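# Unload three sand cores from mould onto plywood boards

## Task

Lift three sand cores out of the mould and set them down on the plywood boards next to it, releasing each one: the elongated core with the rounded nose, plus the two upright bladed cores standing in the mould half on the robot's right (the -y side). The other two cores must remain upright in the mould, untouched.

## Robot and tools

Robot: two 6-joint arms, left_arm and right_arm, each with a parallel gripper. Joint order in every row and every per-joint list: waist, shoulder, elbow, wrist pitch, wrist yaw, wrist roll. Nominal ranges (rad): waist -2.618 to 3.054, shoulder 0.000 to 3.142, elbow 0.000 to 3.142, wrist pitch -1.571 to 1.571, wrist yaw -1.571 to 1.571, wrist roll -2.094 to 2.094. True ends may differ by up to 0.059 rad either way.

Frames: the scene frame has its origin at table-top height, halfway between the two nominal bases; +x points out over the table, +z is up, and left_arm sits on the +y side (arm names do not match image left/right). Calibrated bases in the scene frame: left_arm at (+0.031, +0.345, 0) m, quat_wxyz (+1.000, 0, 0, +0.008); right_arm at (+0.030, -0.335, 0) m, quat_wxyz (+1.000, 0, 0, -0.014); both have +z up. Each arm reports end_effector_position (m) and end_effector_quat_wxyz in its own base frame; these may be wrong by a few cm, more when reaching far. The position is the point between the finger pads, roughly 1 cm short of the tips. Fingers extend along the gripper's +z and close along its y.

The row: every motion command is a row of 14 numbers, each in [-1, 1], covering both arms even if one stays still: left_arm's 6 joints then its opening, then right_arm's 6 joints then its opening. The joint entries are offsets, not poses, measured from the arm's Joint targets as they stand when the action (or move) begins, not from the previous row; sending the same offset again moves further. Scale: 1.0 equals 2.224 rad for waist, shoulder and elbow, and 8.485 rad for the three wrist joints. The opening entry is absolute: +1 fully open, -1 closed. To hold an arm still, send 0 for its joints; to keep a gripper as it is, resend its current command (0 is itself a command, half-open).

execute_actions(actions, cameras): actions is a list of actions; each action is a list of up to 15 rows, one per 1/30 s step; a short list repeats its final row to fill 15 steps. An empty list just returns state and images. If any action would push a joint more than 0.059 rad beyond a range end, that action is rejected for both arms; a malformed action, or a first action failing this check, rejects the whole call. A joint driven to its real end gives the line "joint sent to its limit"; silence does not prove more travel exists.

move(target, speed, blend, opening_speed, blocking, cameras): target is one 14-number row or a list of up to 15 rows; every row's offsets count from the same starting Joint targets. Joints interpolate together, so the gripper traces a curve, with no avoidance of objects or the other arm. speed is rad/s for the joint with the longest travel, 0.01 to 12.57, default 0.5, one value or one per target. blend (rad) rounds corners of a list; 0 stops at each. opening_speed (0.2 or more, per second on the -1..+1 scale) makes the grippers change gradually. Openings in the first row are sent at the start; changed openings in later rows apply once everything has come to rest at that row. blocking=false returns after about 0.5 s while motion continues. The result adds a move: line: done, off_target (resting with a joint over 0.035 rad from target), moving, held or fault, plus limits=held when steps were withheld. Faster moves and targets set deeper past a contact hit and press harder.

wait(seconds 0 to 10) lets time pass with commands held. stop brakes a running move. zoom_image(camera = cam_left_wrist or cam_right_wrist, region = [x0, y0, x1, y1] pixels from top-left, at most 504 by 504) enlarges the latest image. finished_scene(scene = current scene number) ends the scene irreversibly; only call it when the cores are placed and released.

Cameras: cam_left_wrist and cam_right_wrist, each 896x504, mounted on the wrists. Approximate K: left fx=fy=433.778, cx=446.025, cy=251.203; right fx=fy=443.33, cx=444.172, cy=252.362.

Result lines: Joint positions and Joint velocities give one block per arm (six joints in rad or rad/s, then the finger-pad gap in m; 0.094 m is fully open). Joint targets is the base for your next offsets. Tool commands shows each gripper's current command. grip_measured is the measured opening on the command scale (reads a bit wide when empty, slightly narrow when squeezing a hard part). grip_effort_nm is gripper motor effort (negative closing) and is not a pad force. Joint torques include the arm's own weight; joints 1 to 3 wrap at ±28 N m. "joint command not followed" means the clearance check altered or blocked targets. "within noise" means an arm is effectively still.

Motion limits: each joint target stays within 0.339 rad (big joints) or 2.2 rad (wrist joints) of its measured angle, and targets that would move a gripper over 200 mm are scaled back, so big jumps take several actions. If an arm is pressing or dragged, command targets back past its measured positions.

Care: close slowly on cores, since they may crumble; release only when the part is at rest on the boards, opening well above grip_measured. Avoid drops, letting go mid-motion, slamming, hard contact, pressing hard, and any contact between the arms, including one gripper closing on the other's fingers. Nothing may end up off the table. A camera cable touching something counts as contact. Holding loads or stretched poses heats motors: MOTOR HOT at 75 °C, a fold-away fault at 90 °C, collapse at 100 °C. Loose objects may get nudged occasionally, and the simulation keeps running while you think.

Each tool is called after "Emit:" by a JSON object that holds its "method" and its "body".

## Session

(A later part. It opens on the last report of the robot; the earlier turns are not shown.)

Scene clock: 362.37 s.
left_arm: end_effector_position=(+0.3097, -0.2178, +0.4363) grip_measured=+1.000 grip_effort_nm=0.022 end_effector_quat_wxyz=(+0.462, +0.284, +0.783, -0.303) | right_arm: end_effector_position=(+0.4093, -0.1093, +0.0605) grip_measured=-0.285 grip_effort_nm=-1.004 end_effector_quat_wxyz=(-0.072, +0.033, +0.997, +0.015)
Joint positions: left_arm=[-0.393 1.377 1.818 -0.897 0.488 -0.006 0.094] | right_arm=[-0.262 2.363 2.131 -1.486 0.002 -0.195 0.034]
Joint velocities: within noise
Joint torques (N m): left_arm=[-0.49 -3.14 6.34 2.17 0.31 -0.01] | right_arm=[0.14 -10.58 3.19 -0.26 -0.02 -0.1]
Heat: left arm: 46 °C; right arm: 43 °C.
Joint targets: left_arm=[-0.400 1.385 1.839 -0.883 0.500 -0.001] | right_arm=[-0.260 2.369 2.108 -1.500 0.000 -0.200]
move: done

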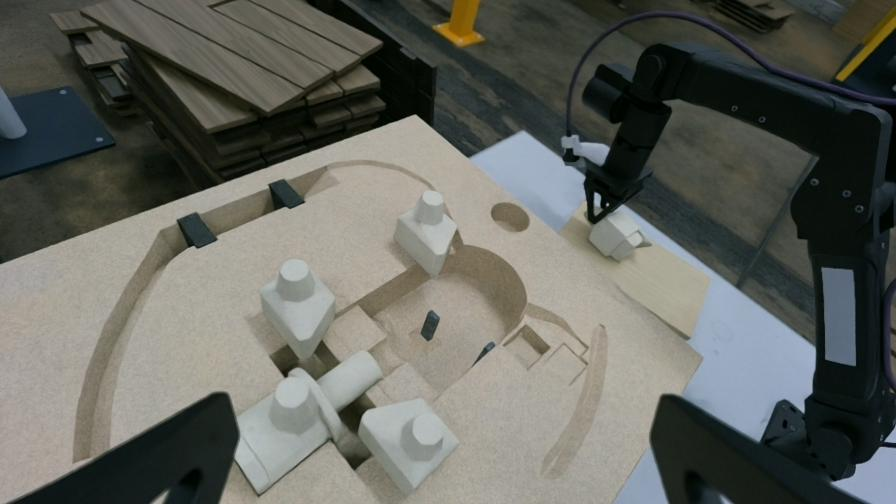

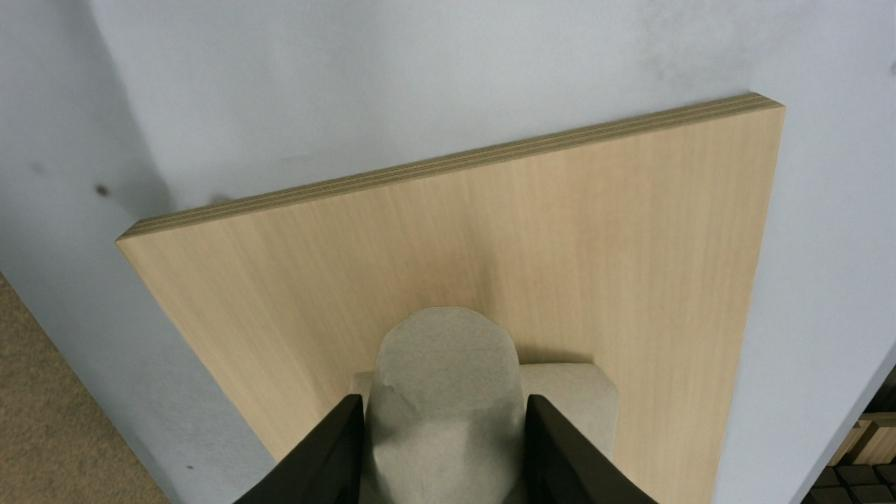

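Emit:
{"method": "move", "body": {"target": [0,0,0,0,0,0,1,0,0,-0.009,0,0,0,-0.45], "speed": 0.05, "cameras": []}}

Emit:
{"method": "move", "body": {"target": [0,0,0,0,0,0,1,0,0,0,0,0,0,0.2], "opening_speed": 0.2}}

Emit:
{"method": "zoom_image", "body": {"camera": "cam_left_wrist", "region": [560, 130, 720, 290]}}

Scene clock: 367.17 s.
left_arm: end_effector_position=(+0.3097, -0.2178, +0.4363) grip_measured=+1.000 grip_effort_nm=0.032 end_effector_quat_wxyz=(+0.462, +0.284, +0.783, -0.303) | right_arm: end_effector_position=(+0.4078, -0.1086, +0.0572) grip_measured=-0.285 grip_effort_nm=-1.004 end_effector_quat_wxyz=(-0.076, +0.030, +0.997, +0.013)
Joint positions: left_arm=[-0.393 1.377 1.818 -0.897 0.488 -0.006 0.094] | right_arm=[-0.259 2.363 2.117 -1.478 0.009 -0.197 0.034]
Joint velocities: within noise
Joint torques (N m): left_arm=[-0.53 -3.22 6.24 2.17 0.31 0] | right_arm=[-0.18 -10.55 2.76 -0.33 -0.1 -0.08]
Heat: left arm: 46 °C; right arm: 44 °C.
Joint targets: left_arm=[-0.400 1.385 1.839 -0.883 0.500 -0.001] | right_arm=[-0.261 2.369 2.088 -1.500 0.000 -0.200]
move: done
No camera images: "cameras" was empty.

Scene clock: 370.63 s.
left_arm: end_effector_position=(+0.3097, -0.2178, +0.4363) grip_measured=+1.000 grip_effort_nm=0.037 end_effector_quat_wxyz=(+0.462, +0.284, +0.783, -0.303) | right_arm: end_effector_position=(+0.4017, -0.1064, +0.0530) grip_measured=+0.197 grip_effort_nm=0.173 end_effector_quat_wxyz=(-0.088, +0.030, +0.996, +0.017)
Joint positions: left_arm=[-0.393 1.377 1.818 -0.897 0.488 -0.006 0.094] | right_arm=[-0.259 2.363 2.096 -1.484 0.006 -0.197 0.056]
Joint velocities: within noise
Joint torques (N m): left_arm=[-0.53 -3.19 6.32 2.18 0.31 0] | right_arm=[-0.18 -10.54 4.27 -0.34 -0.06 -0.08]
Heat: left arm: 46 °C; right arm: 45 °C.
Joint targets: left_arm=[-0.400 1.385 1.839 -0.883 0.500 -0.001] | right_arm=[-0.261 2.369 2.088 -1.500 0.000 -0.200]
move: done

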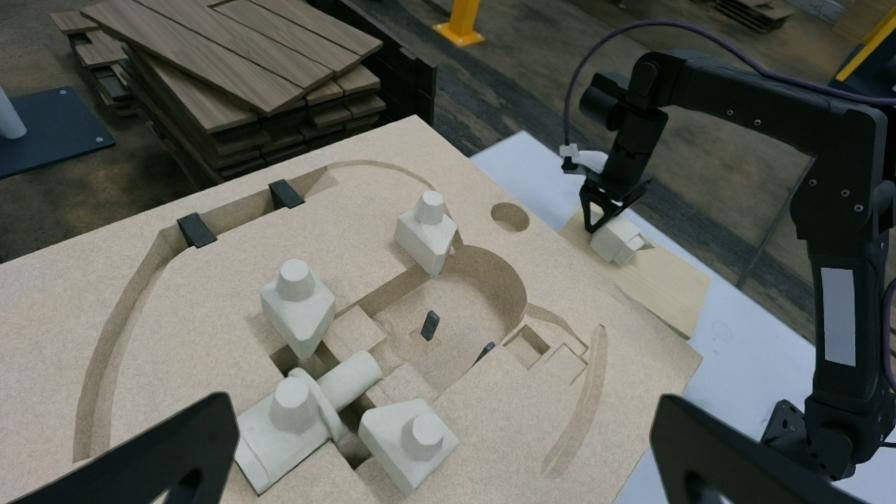

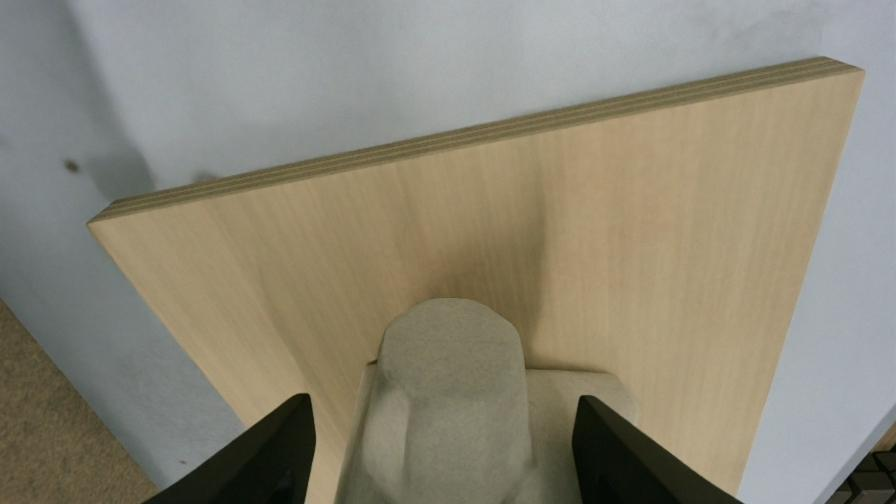

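Scaled by 3.150.

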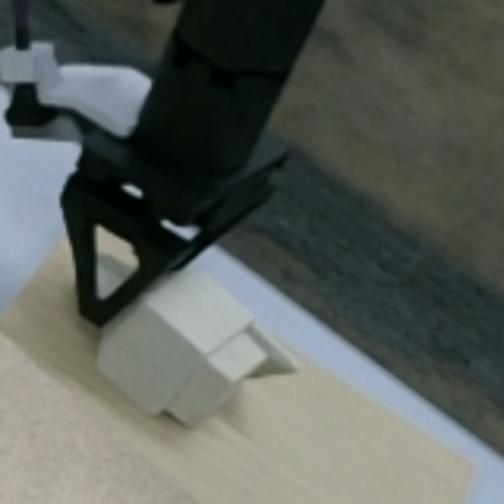

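Emit:
{"method": "move", "body": {"target": [[0,0,0,0,0,0,1,0,0,0,0,0,0,0.6],[0,0,0,0,0,0,1,0,-0.1659,-0.0171,0.0118,0,0,0.6],[0,0,0,0,0,0,1,0.2972,-0.3458,-0.2194,0.1061,0.0589,0.0471,0.6],[0,0,0,0,0,0,1,0.4186,-0.3246,-0.4568,0.1858,0.0730,0.0596,1]], "speed": [0.5,0.3,0.8,0.7], "blend": [0,0.05,0.1,0]}}

Scene clock: 390.53 s.
left_arm: end_effector_position=(+0.3097, -0.2178, +0.4363) grip_measured=+1.000 grip_effort_nm=0.032 end_effector_quat_wxyz=(+0.462, +0.284, +0.783, -0.303) | right_arm: end_effector_position=(+0.4285, +0.2092, +0.1946) grip_measured=+0.997 grip_effort_nm=0.178 end_effector_quat_wxyz=(+0.545, -0.006, +0.838, -0.008)
Joint positions: left_arm=[-0.393 1.377 1.818 -0.897 0.488 -0.006 0.094] | right_arm=[0.667 1.642 1.077 0.049 0.609 0.292 0.094]
Joint velocities: within noise
Joint torques (N m): left_arm=[-0.5 -3.22 6.42 2.16 0.32 0.01] | right_arm=[0.28 -6.5 5.76 1.59 0.24 0.11]
Heat: left arm: 47 °C; right arm: 46 °C.
Joint targets: left_arm=[-0.400 1.385 1.839 -0.883 0.500 -0.001] | right_arm=[0.670 1.647 1.072 0.077 0.619 0.305]
move: done

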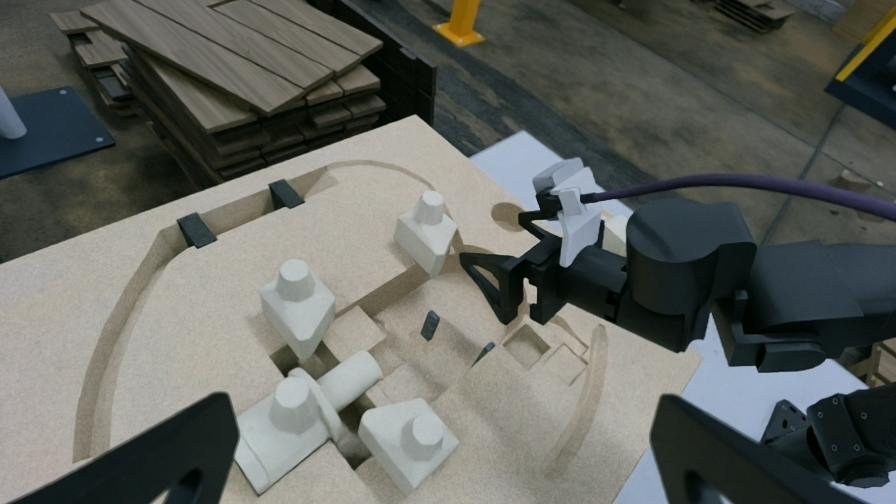

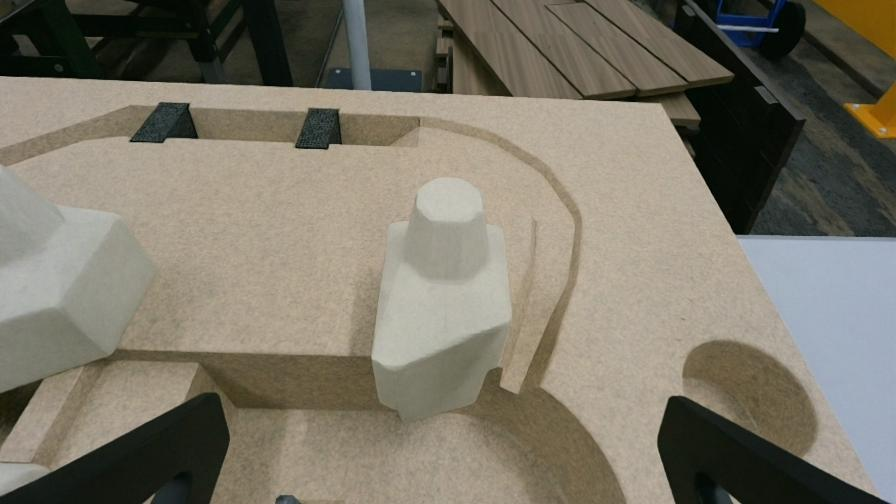

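Emit:
{"method": "move", "body": {"target": [0,0,0,0,0,0,1,-0.063,0.1461,0.1070,0.0177,-0.0146,-0.0088,1], "speed": 0.3}}

Scene clock: 397.13 s.
left_arm: end_effector_position=(+0.3097, -0.2178, +0.4363) grip_measured=+1.000 grip_effort_nm=0.027 end_effector_quat_wxyz=(+0.462, +0.284, +0.783, -0.303) | right_arm: end_effector_position=(+0.5151, +0.2063, +0.1492) grip_measured=+0.997 grip_effort_nm=0.168 end_effector_quat_wxyz=(+0.543, +0.002, +0.840, -0.009)
Joint positions: left_arm=[-0.393 1.377 1.818 -0.897 0.488 -0.006 0.094] | right_arm=[0.534 1.959 1.277 0.196 0.499 0.233 0.094]
Joint velocities: within noise
Joint torques (N m): left_arm=[-0.42 -3.15 6.37 2.19 0.32 -0.01] | right_arm=[-0.25 -8.29 8.58 1.68 0.07 -0.06]
Heat: left arm: 47 °C; right arm: 44 °C.
Joint targets: left_arm=[-0.400 1.385 1.839 -0.883 0.500 -0.001] | right_arm=[0.530 1.972 1.310 0.227 0.496 0.230]
move: done

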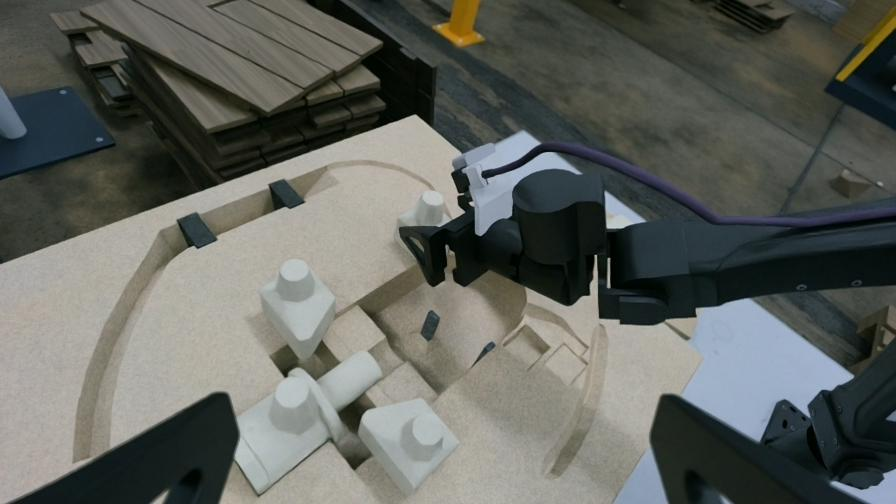

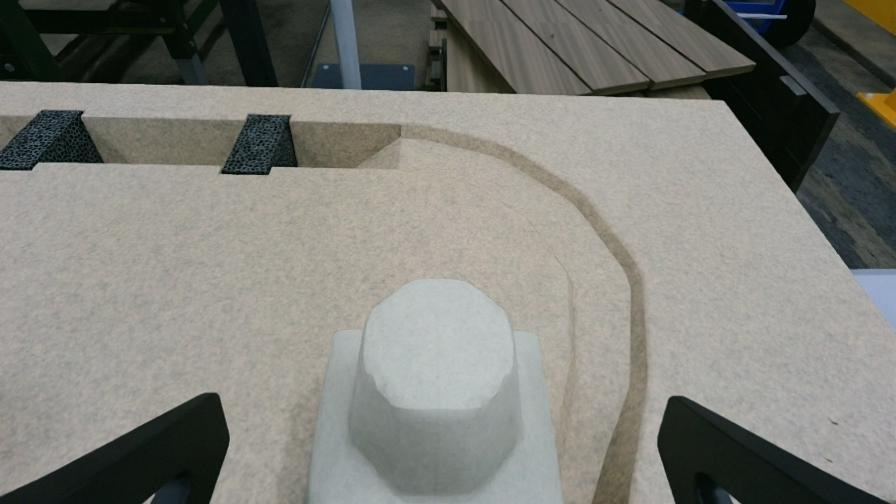

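Emit:
{"method": "move", "body": {"target": [0,0,0,0,0,0,1,0,0.0140,0.0250,-0.0010,0,0,1], "speed": 0.2, "cameras": []}}

Emit:
{"method": "move", "body": {"target": [0,0,0,0,0,0,1,0,0,0,0,0,0,-0.2], "opening_speed": 0.8}}

Emit:
{"method": "move", "body": {"target": [0,0,0,0,0,0,1,0,0,0,0,0,0,-0.45], "opening_speed": 0.2, "cameras": []}}

Scene clock: 403.87 s.
left_arm: end_effector_position=(+0.3097, -0.2178, +0.4363) grip_measured=+1.000 grip_effort_nm=0.032 end_effector_quat_wxyz=(+0.462, +0.284, +0.783, -0.303) | right_arm: end_effector_position=(+0.5262, +0.2131, +0.1596) grip_measured=+0.997 grip_effort_nm=0.173 end_effector_quat_wxyz=(+0.554, +0.006, +0.832, -0.002)
Joint positions: left_arm=[-0.393 1.377 1.818 -0.897 0.488 -0.006 0.094] | right_arm=[0.534 1.986 1.334 0.197 0.498 0.233 0.094]
Joint velocities: within noise
Joint torques (N m): left_arm=[-0.5 -3.22 6.35 2.18 0.32 0.01] | right_arm=[-0.29 -8.27 8.51 1.6 0.08 -0.06]
Heat: left arm: 47 °C; right arm: 43 °C.
Joint targets: left_arm=[-0.400 1.385 1.839 -0.883 0.500 -0.001] | right_arm=[0.530 2.003 1.366 0.218 0.496 0.231]
move: done
No camera images: "cameras" was empty.

Scene clock: 405.60 s.
left_arm: end_effector_position=(+0.3097, -0.2178, +0.4363) grip_measured=+1.000 grip_effort_nm=0.027 end_effector_quat_wxyz=(+0.462, +0.284, +0.783, -0.303) | right_arm: end_effector_position=(+0.5264, +0.2121, +0.1597) grip_measured=-0.197 grip_effort_nm=-0.139 end_effector_quat_wxyz=(+0.554, +0.007, +0.832, -0.004)
Joint positions: left_arm=[-0.393 1.377 1.818 -0.897 0.488 -0.006 0.094] | right_arm=[0.533 1.986 1.334 0.197 0.502 0.231 0.038]
Joint velocities: within noise
Joint torques (N m): left_arm=[-0.47 -3.33 6.31 2.18 0.33 0] | right_arm=[-0.2 -8.27 8.53 1.6 0.04 -0.05]
Heat: left arm: 47 °C; right arm: 43 °C.
Joint targets: left_arm=[-0.400 1.385 1.839 -0.883 0.500 -0.001] | right_arm=[0.531 2.003 1.366 0.218 0.496 0.231]
move: done

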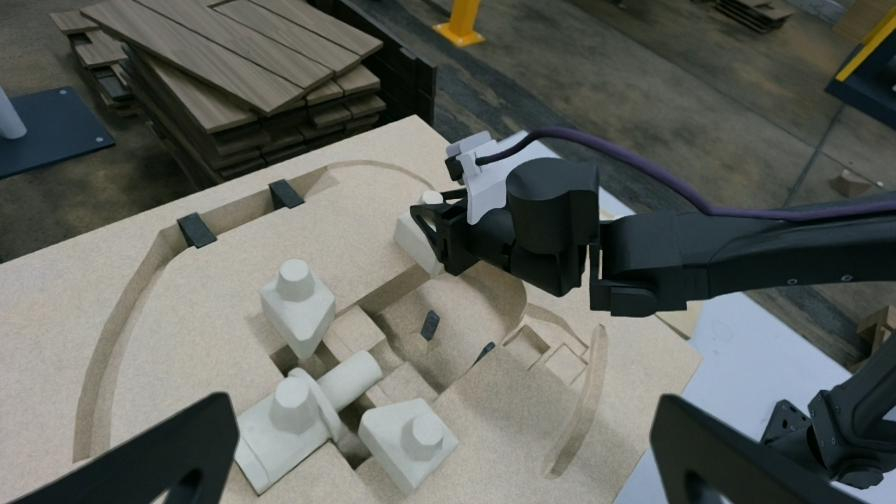

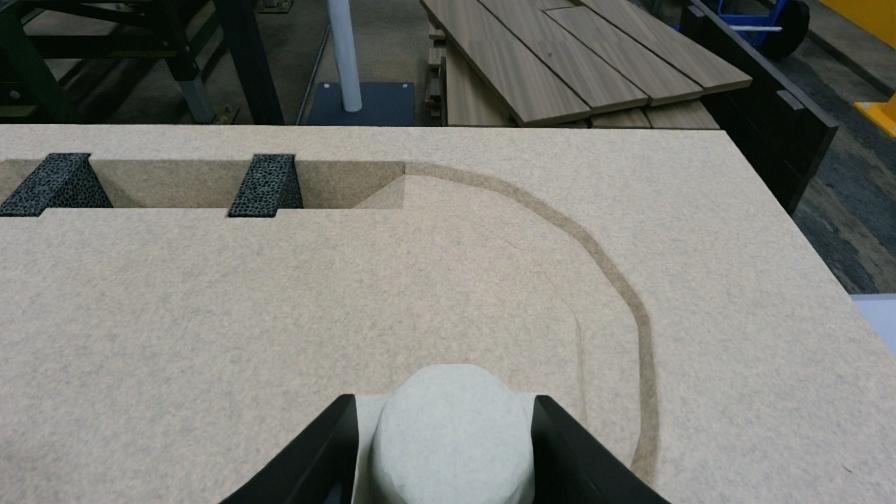

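Scene clock: 407.07 s.
left_arm: end_effector_position=(+0.3097, -0.2178, +0.4363) grip_measured=+1.000 grip_effort_nm=0.027 end_effector_quat_wxyz=(+0.462, +0.284, +0.783, -0.303) | right_arm: end_effector_position=(+0.5265, +0.2115, +0.1598) grip_measured=-0.310 grip_effort_nm=-1.009 end_effector_quat_wxyz=(+0.555, +0.007, +0.832, -0.005)
Joint positions: left_arm=[-0.393 1.377 1.818 -0.897 0.488 -0.006 0.094] | right_arm=[0.533 1.986 1.334 0.197 0.505 0.231 0.032]
Joint velocities: within noise
Joint torques (N m): left_arm=[-0.53 -3.15 6.37 2.19 0.3 0.02] | right_arm=[-0.18 -8.28 8.51 1.59 0.01 -0.05]
Heat: left arm: 47 °C; right arm: 43 °C.
Joint targets: left_arm=[-0.400 1.385 1.839 -0.883 0.500 -0.001] | right_arm=[0.531 2.003 1.366 0.218 0.495 0.231]
move: done
No camera images: "cameras" was empty.

Emit:
{"method": "move", "body": {"target": [[0,0,0,0,0,0,1,0,-0.0226,0.0568,-0.0138,0,0,-0.5],[0,0,0,0,0,0,1,0,-0.0516,0.1888,-0.0489,0,0,-0.5]], "speed": [0.1,0.25]}}

Scene clock: 415.93 s.
left_arm: end_effector_position=(+0.3097, -0.2178, +0.4363) grip_measured=+1.000 grip_effort_nm=0.037 end_effector_quat_wxyz=(+0.462, +0.284, +0.783, -0.303) | right_arm: end_effector_position=(+0.5355, +0.2204, +0.2698) grip_measured=-0.310 grip_effort_nm=-1.004 end_effector_quat_wxyz=(+0.550, -0.001, +0.835, +0.000)
Joint positions: left_arm=[-0.393 1.377 1.818 -0.897 0.488 -0.006 0.094] | right_arm=[0.533 1.948 1.737 -0.252 0.485 0.228 0.032]
Joint velocities: within noise
Joint torques (N m): left_arm=[-0.5 -3.12 6.31 2.17 0.3 0.01] | right_arm=[-0.2 -14.53 10.3 1.96 0.2 0]
Heat: left arm: 47 °C; right arm: 43 °C.
Joint targets: left_arm=[-0.400 1.385 1.839 -0.883 0.500 -0.001] | right_arm=[0.531 1.888 1.786 -0.197 0.496 0.231]
move: off_target (right_arm); right_arm: the shoulder is farthest, 0.059 rad from its target

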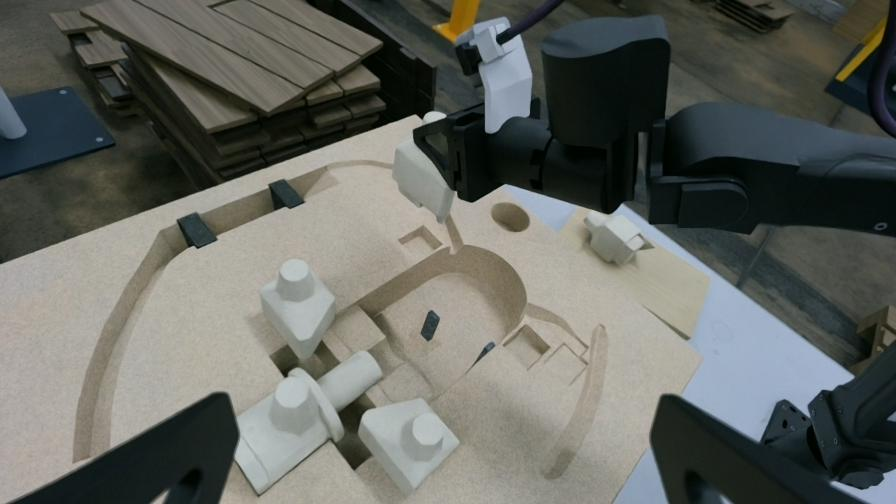

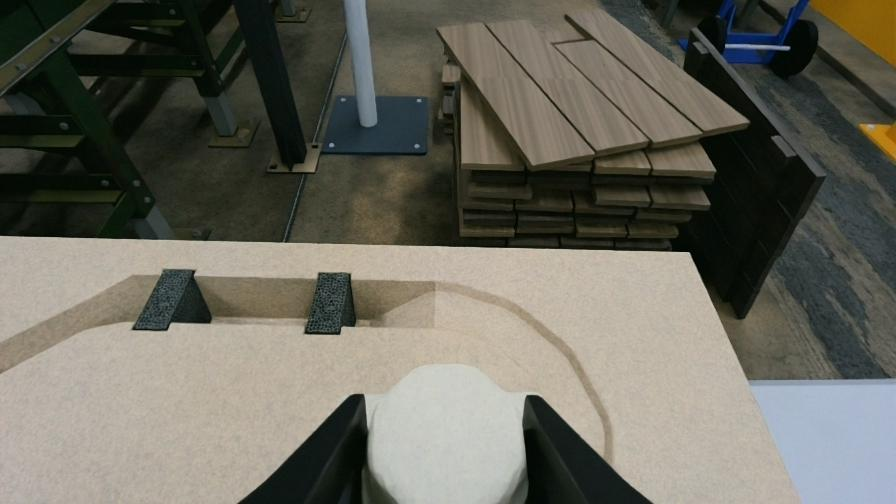

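Emit:
{"method": "move", "body": {"target": [[0,0,0,0,0,0,1,-0.1488,-0.1745,-0.0162,-0.0829,-0.0467,-0.0035,-0.5],[0,0,0,0,0,0,1,-0.5508,-0.1295,-0.0162,-0.1182,-0.0760,0.0262,-0.5],[0,0,0,0,0,0,1,-0.5508,0.0536,-0.0475,-0.1559,-0.0760,0.0262,-0.5]], "speed": [0.5,0.6,0.3], "blend": [0.1,0.1,0]}}

Emit:
{"method": "zoom_image", "body": {"camera": "cam_left_wrist", "region": [560, 130, 800, 370]}}

Scene clock: 437.20 s.
left_arm: end_effector_position=(+0.3097, -0.2178, +0.4363) grip_measured=+1.000 grip_effort_nm=0.032 end_effector_quat_wxyz=(+0.462, +0.284, +0.783, -0.303) | right_arm: end_effector_position=(+0.2670, -0.1893, +0.0945) grip_measured=-0.310 grip_effort_nm=-1.009 end_effector_quat_wxyz=(-0.106, +0.539, +0.832, +0.079)
Joint positions: left_arm=[-0.393 1.377 1.818 -0.897 0.488 -0.006 0.094] | right_arm=[-0.691 2.009 1.678 -1.471 -0.132 0.444 0.032]
Joint velocities: within noise
Joint torques (N m): left_arm=[-0.36 -3.23 6.38 2.18 0.31 0] | right_arm=[-0.35 -8.65 4.96 -0.7 -0.23 0.06]
Heat: left arm: 47 °C; right arm: 49 °C.
Joint targets: left_arm=[-0.400 1.385 1.839 -0.883 0.500 -0.001] | right_arm=[-0.695 2.007 1.680 -1.519 -0.149 0.453]
move: off_target (right_arm); right_arm: the wrist pitch is farthest, 0.049 rad from its target

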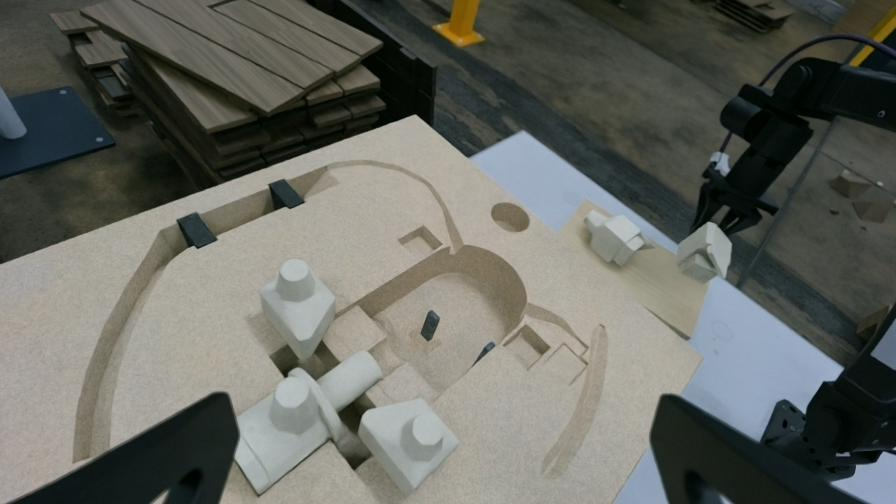

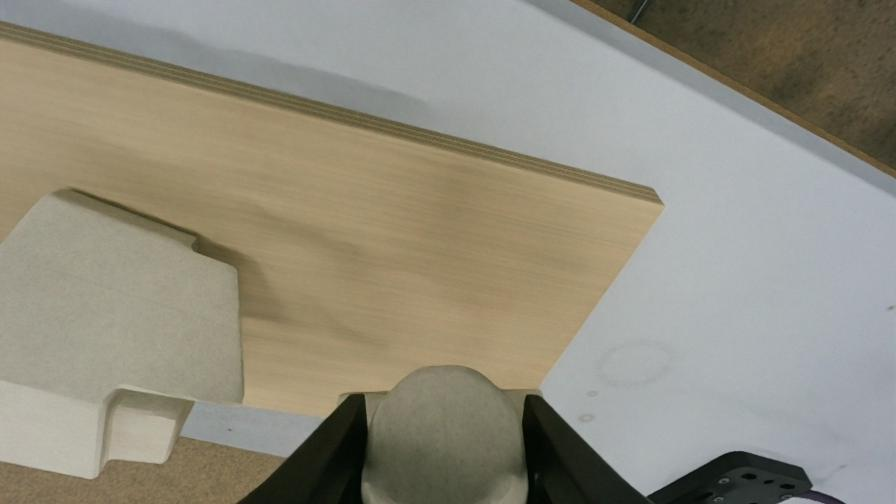

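Scaled by 2.100.

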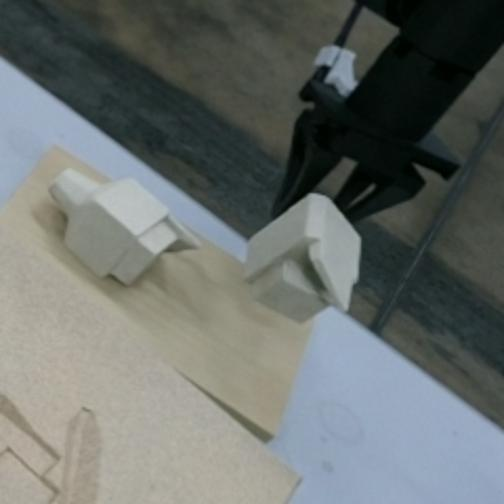

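Emit:
{"method": "move", "body": {"target": [0,0,0,0,0,0,1,0,0.0135,-0.045,0.0060,0,0,-0.5], "speed": 0.06}}

Emit:
{"method": "zoom_image", "body": {"camera": "cam_left_wrist", "region": [560, 130, 800, 370]}}

Scene clock: 445.17 s.
left_arm: end_effector_position=(+0.3097, -0.2178, +0.4363) grip_measured=+1.000 grip_effort_nm=0.032 end_effector_quat_wxyz=(+0.462, +0.284, +0.783, -0.303) | right_arm: end_effector_position=(+0.2508, -0.1759, +0.0690) grip_measured=-0.310 grip_effort_nm=-1.009 end_effector_quat_wxyz=(-0.151, +0.539, +0.824, +0.084)
Joint positions: left_arm=[-0.393 1.377 1.818 -0.897 0.488 -0.006 0.094] | right_arm=[-0.691 2.031 1.583 -1.446 -0.132 0.445 0.032]
Joint velocities: within noise
Joint torques (N m): left_arm=[-0.39 -3.36 6.38 2.17 0.29 0.01] | right_arm=[-0.31 -7.99 4.37 -0.59 -0.23 0.06]
Heat: left arm: 47 °C; right arm: 46 °C.
Joint targets: left_arm=[-0.400 1.385 1.839 -0.883 0.500 -0.001] | right_arm=[-0.695 2.038 1.580 -1.468 -0.149 0.453]
move: done

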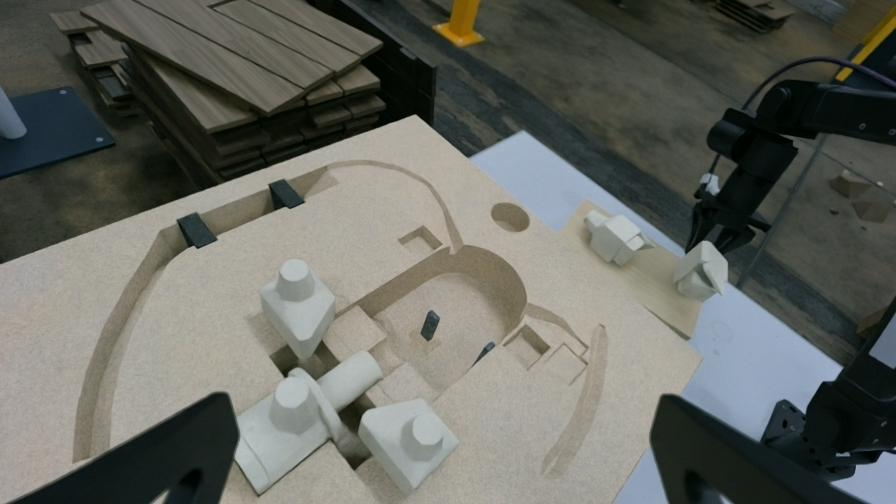

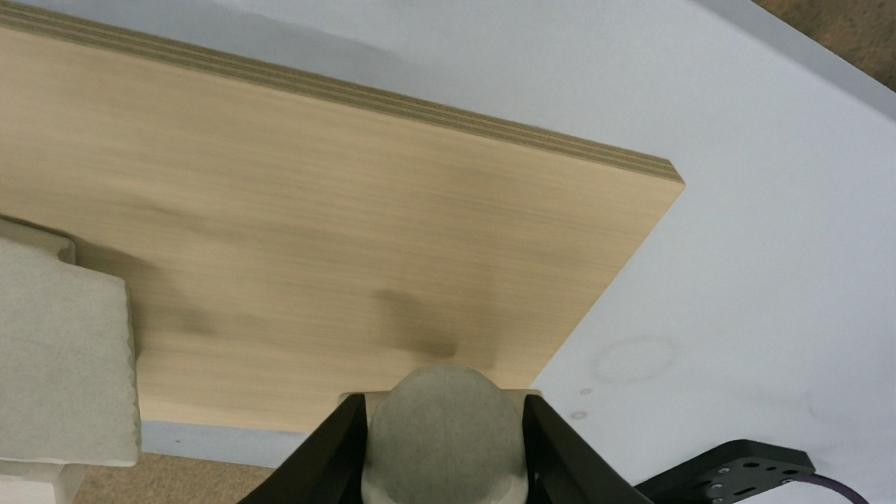

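Scaled by 2.100.

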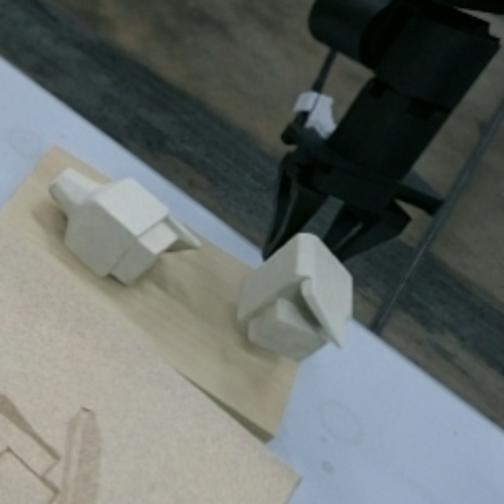

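Emit:
{"method": "move", "body": {"target": [0,0,0,0,0,0,1,0.01,0.036,0.0495,-0.0035,0,0,-0.5], "speed": 0.1}}

Emit:
{"method": "zoom_image", "body": {"camera": "cam_left_wrist", "region": [560, 130, 800, 370]}}

Scene clock: 451.70 s.
left_arm: end_effector_position=(+0.3096, -0.2179, +0.4363) grip_measured=+1.000 grip_effort_nm=0.032 end_effector_quat_wxyz=(+0.462, +0.284, +0.783, -0.303) | right_arm: end_effector_position=(+0.2666, -0.1834, +0.0582) grip_measured=-0.310 grip_effort_nm=-1.004 end_effector_quat_wxyz=(-0.154, +0.534, +0.827, +0.084)
Joint positions: left_arm=[-0.393 1.377 1.818 -0.897 0.489 -0.006 0.094] | right_arm=[-0.678 2.11 1.657 -1.445 -0.132 0.445 0.032]
Joint velocities: within noise
Joint torques (N m): left_arm=[-0.42 -3.22 6.37 2.16 0.32 -0.01] | right_arm=[0.5 -8.44 7.19 -0.93 -0.24 0.05]
Heat: left arm: 47 °C; right arm: 44 °C.
Joint targets: left_arm=[-0.400 1.385 1.839 -0.883 0.500 -0.001] | right_arm=[-0.673 2.118 1.690 -1.498 -0.149 0.453]
move: off_target (right_arm); right_arm: the wrist pitch is farthest, 0.053 rad from its target

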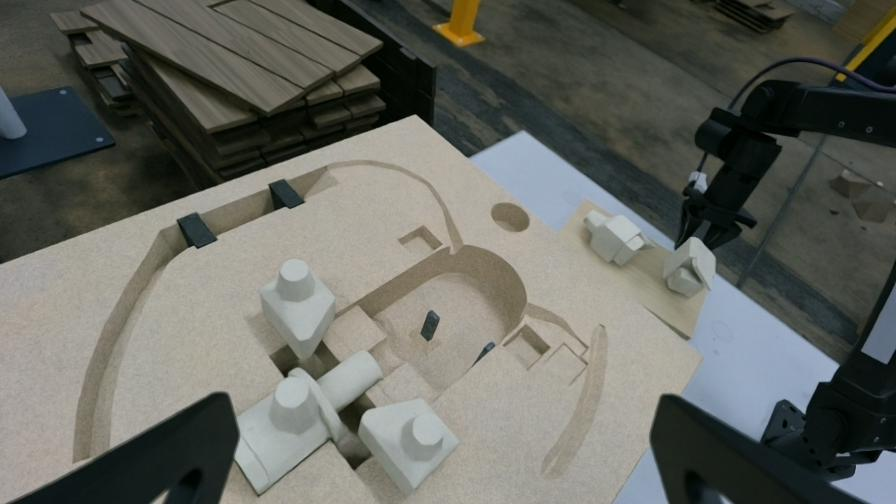

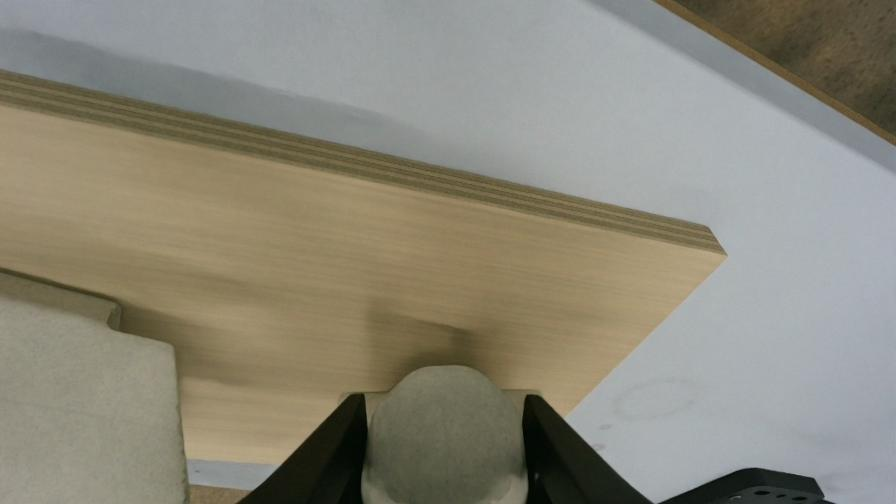

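Scaled by 2.100.

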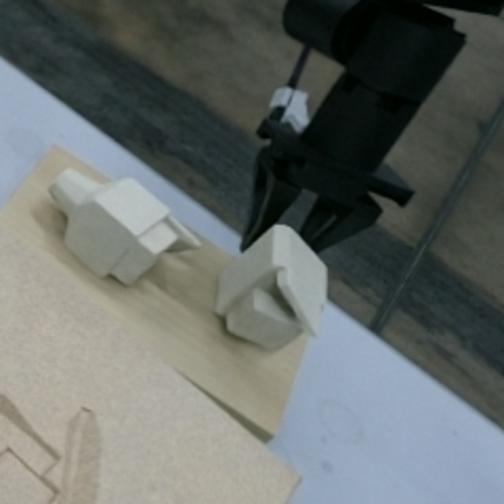

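Emit:
{"method": "move", "body": {"target": [0,0,0,0,0,0,1,0.0225,0.0135,0.0225,-0.0025,0,0,-0.5], "speed": 0.1}}

Emit:
{"method": "zoom_image", "body": {"camera": "cam_left_wrist", "region": [560, 130, 800, 370]}}

Scene clock: 455.43 s.
left_arm: end_effector_position=(+0.3097, -0.2179, +0.4363) grip_measured=+1.000 grip_effort_nm=0.022 end_effector_quat_wxyz=(+0.463, +0.284, +0.783, -0.303) | right_arm: end_effector_position=(+0.2828, -0.1733, +0.0591) grip_measured=-0.310 grip_effort_nm=-1.009 end_effector_quat_wxyz=(-0.155, +0.511, +0.842, +0.080)
Joint positions: left_arm=[-0.393 1.377 1.818 -0.896 0.489 -0.006 0.094] | right_arm=[-0.625 2.139 1.707 -1.463 -0.134 0.445 0.032]
Joint velocities: within noise
Joint torques (N m): left_arm=[-0.54 -3.21 6.45 2.18 0.31 0.01] | right_arm=[0.28 -8.68 7.2 -0.97 -0.22 0.06]
Heat: left arm: 47 °C; right arm: 44 °C.
Joint targets: left_arm=[-0.400 1.385 1.839 -0.883 0.500 -0.001] | right_arm=[-0.622 2.147 1.740 -1.519 -0.149 0.453]
move: off_target (right_arm); right_arm: the wrist pitch is farthest, 0.056 rad from its target

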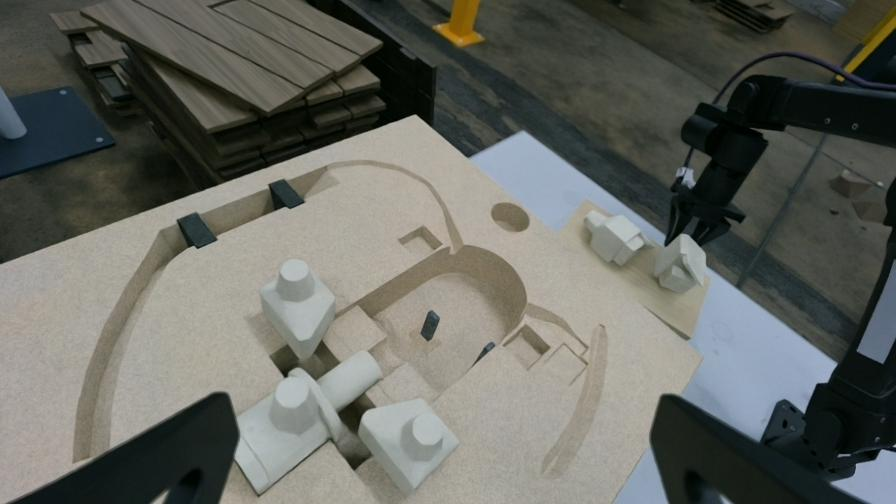

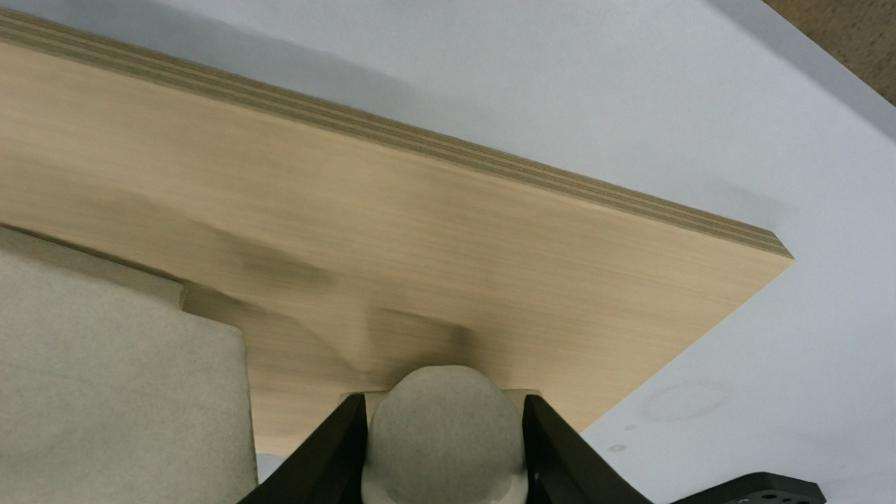

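Scaled by 2.100.

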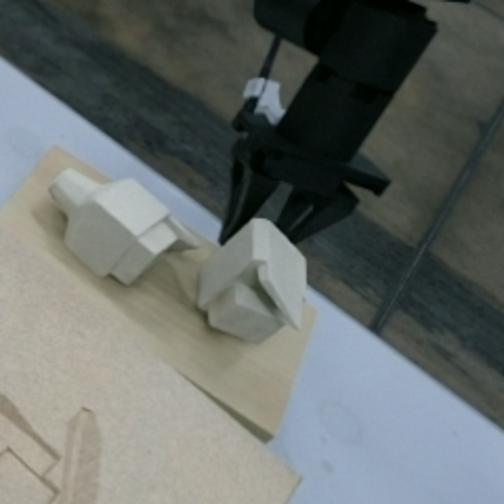

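Emit:
{"method": "move", "body": {"target": [0,0,0,0,0,0,1,0,0.0270,0,0,0,0,-0.5], "speed": 0.05}}

Emit:
{"method": "zoom_image", "body": {"camera": "cam_left_wrist", "region": [620, 200, 740, 320]}}

Scene clock: 459.57 s.
left_arm: end_effector_position=(+0.3097, -0.2179, +0.4363) grip_measured=+1.000 grip_effort_nm=0.027 end_effector_quat_wxyz=(+0.463, +0.284, +0.783, -0.303) | right_arm: end_effector_position=(+0.2795, -0.1707, +0.0422) grip_measured=-0.310 grip_effort_nm=-1.004 end_effector_quat_wxyz=(-0.184, +0.510, +0.836, +0.083)
Joint positions: left_arm=[-0.393 1.377 1.818 -0.896 0.489 -0.006 0.094] | right_arm=[-0.625 2.197 1.71 -1.468 -0.135 0.445 0.032]
Joint velocities: within noise
Joint torques (N m): left_arm=[-0.5 -3.19 6.42 2.2 0.3 -0.01] | right_arm=[0.17 -8.68 6.87 -1 -0.2 0.05]
Heat: left arm: 47 °C; right arm: 44 °C.
Joint targets: left_arm=[-0.400 1.385 1.839 -0.883 0.500 -0.001] | right_arm=[-0.622 2.208 1.740 -1.519 -0.149 0.453]
move: off_target (right_arm); right_arm: the wrist pitch is farthest, 0.051 rad from its target

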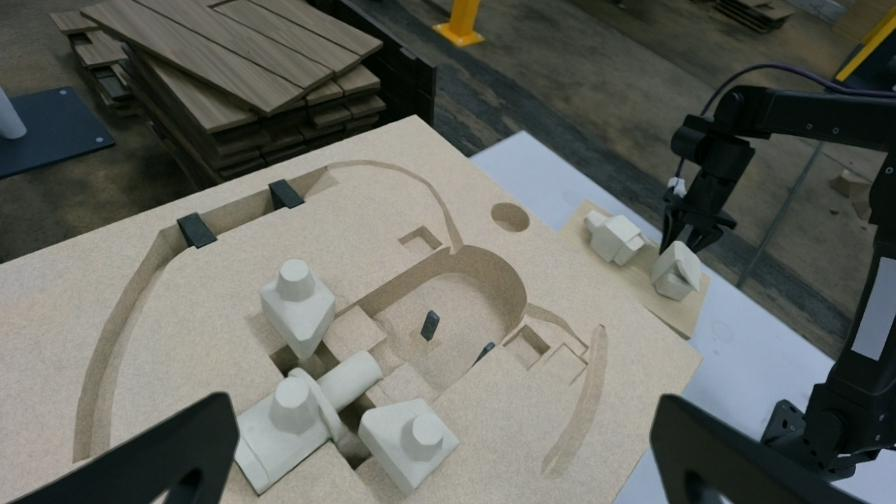

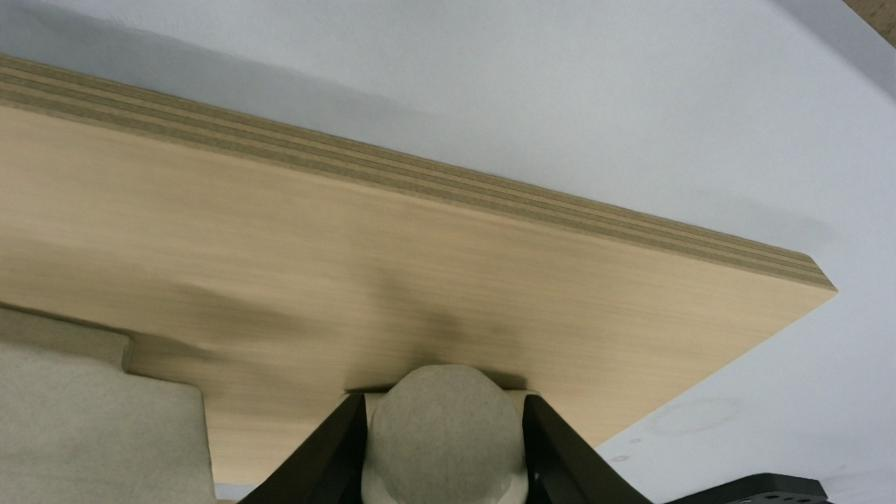

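Scaled by 4.200.

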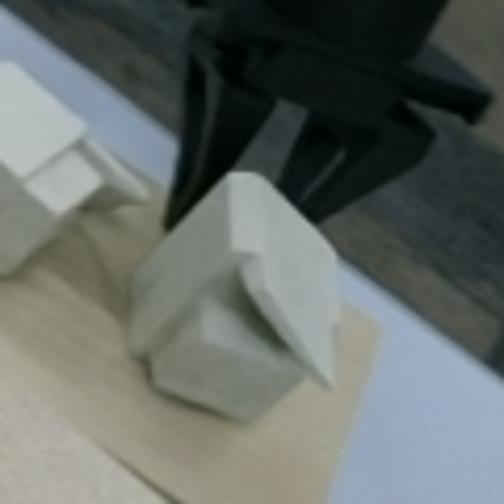

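Emit:
{"method": "move", "body": {"target": [0,0,0,0,0,0,1,0,0.0160,0,0,0,0,-0.5], "speed": 0.05}}

Emit:
{"method": "zoom_image", "body": {"camera": "cam_left_wrist", "region": [620, 200, 740, 320]}}

Scene clock: 462.17 s.
left_arm: end_effector_position=(+0.3097, -0.2179, +0.4363) grip_measured=+1.000 grip_effort_nm=0.032 end_effector_quat_wxyz=(+0.463, +0.284, +0.783, -0.303) | right_arm: end_effector_position=(+0.2798, -0.1687, +0.0396) grip_measured=-0.310 grip_effort_nm=-1.009 end_effector_quat_wxyz=(-0.194, +0.511, +0.833, +0.089)
Joint positions: left_arm=[-0.393 1.377 1.818 -0.896 0.489 -0.006 0.094] | right_arm=[-0.625 2.218 1.725 -1.484 -0.145 0.445 0.032]
Joint velocities: within noise
Joint torques (N m): left_arm=[-0.49 -3.12 6.35 2.18 0.3 0.02] | right_arm=[0.14 -7.69 5.59 -0.9 -0.11 0.06]
Heat: left arm: 47 °C; right arm: 44 °C.
Joint targets: left_arm=[-0.400 1.385 1.839 -0.883 0.500 -0.001] | right_arm=[-0.622 2.243 1.740 -1.519 -0.150 0.453]
move: done

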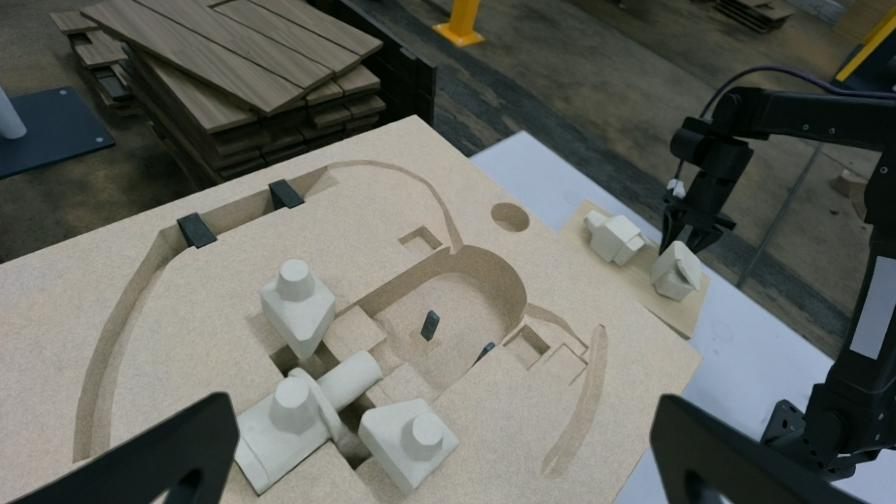

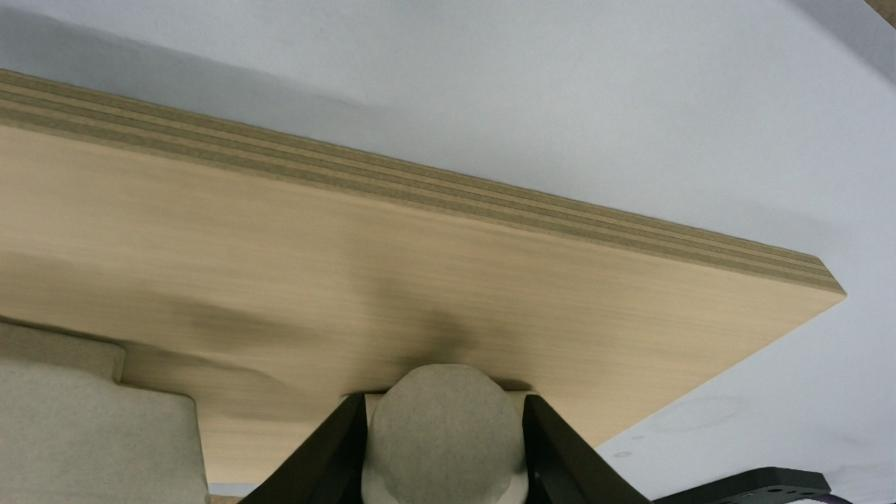

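Scaled by 4.200.

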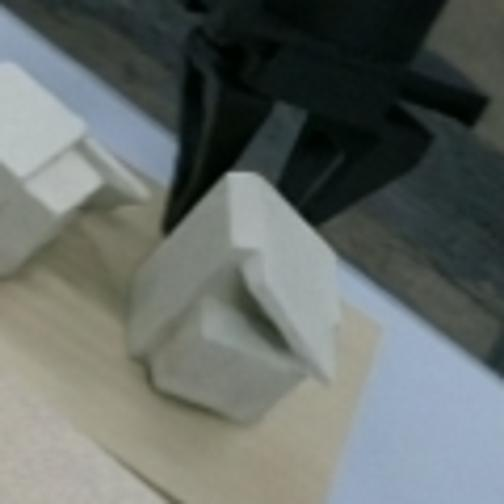

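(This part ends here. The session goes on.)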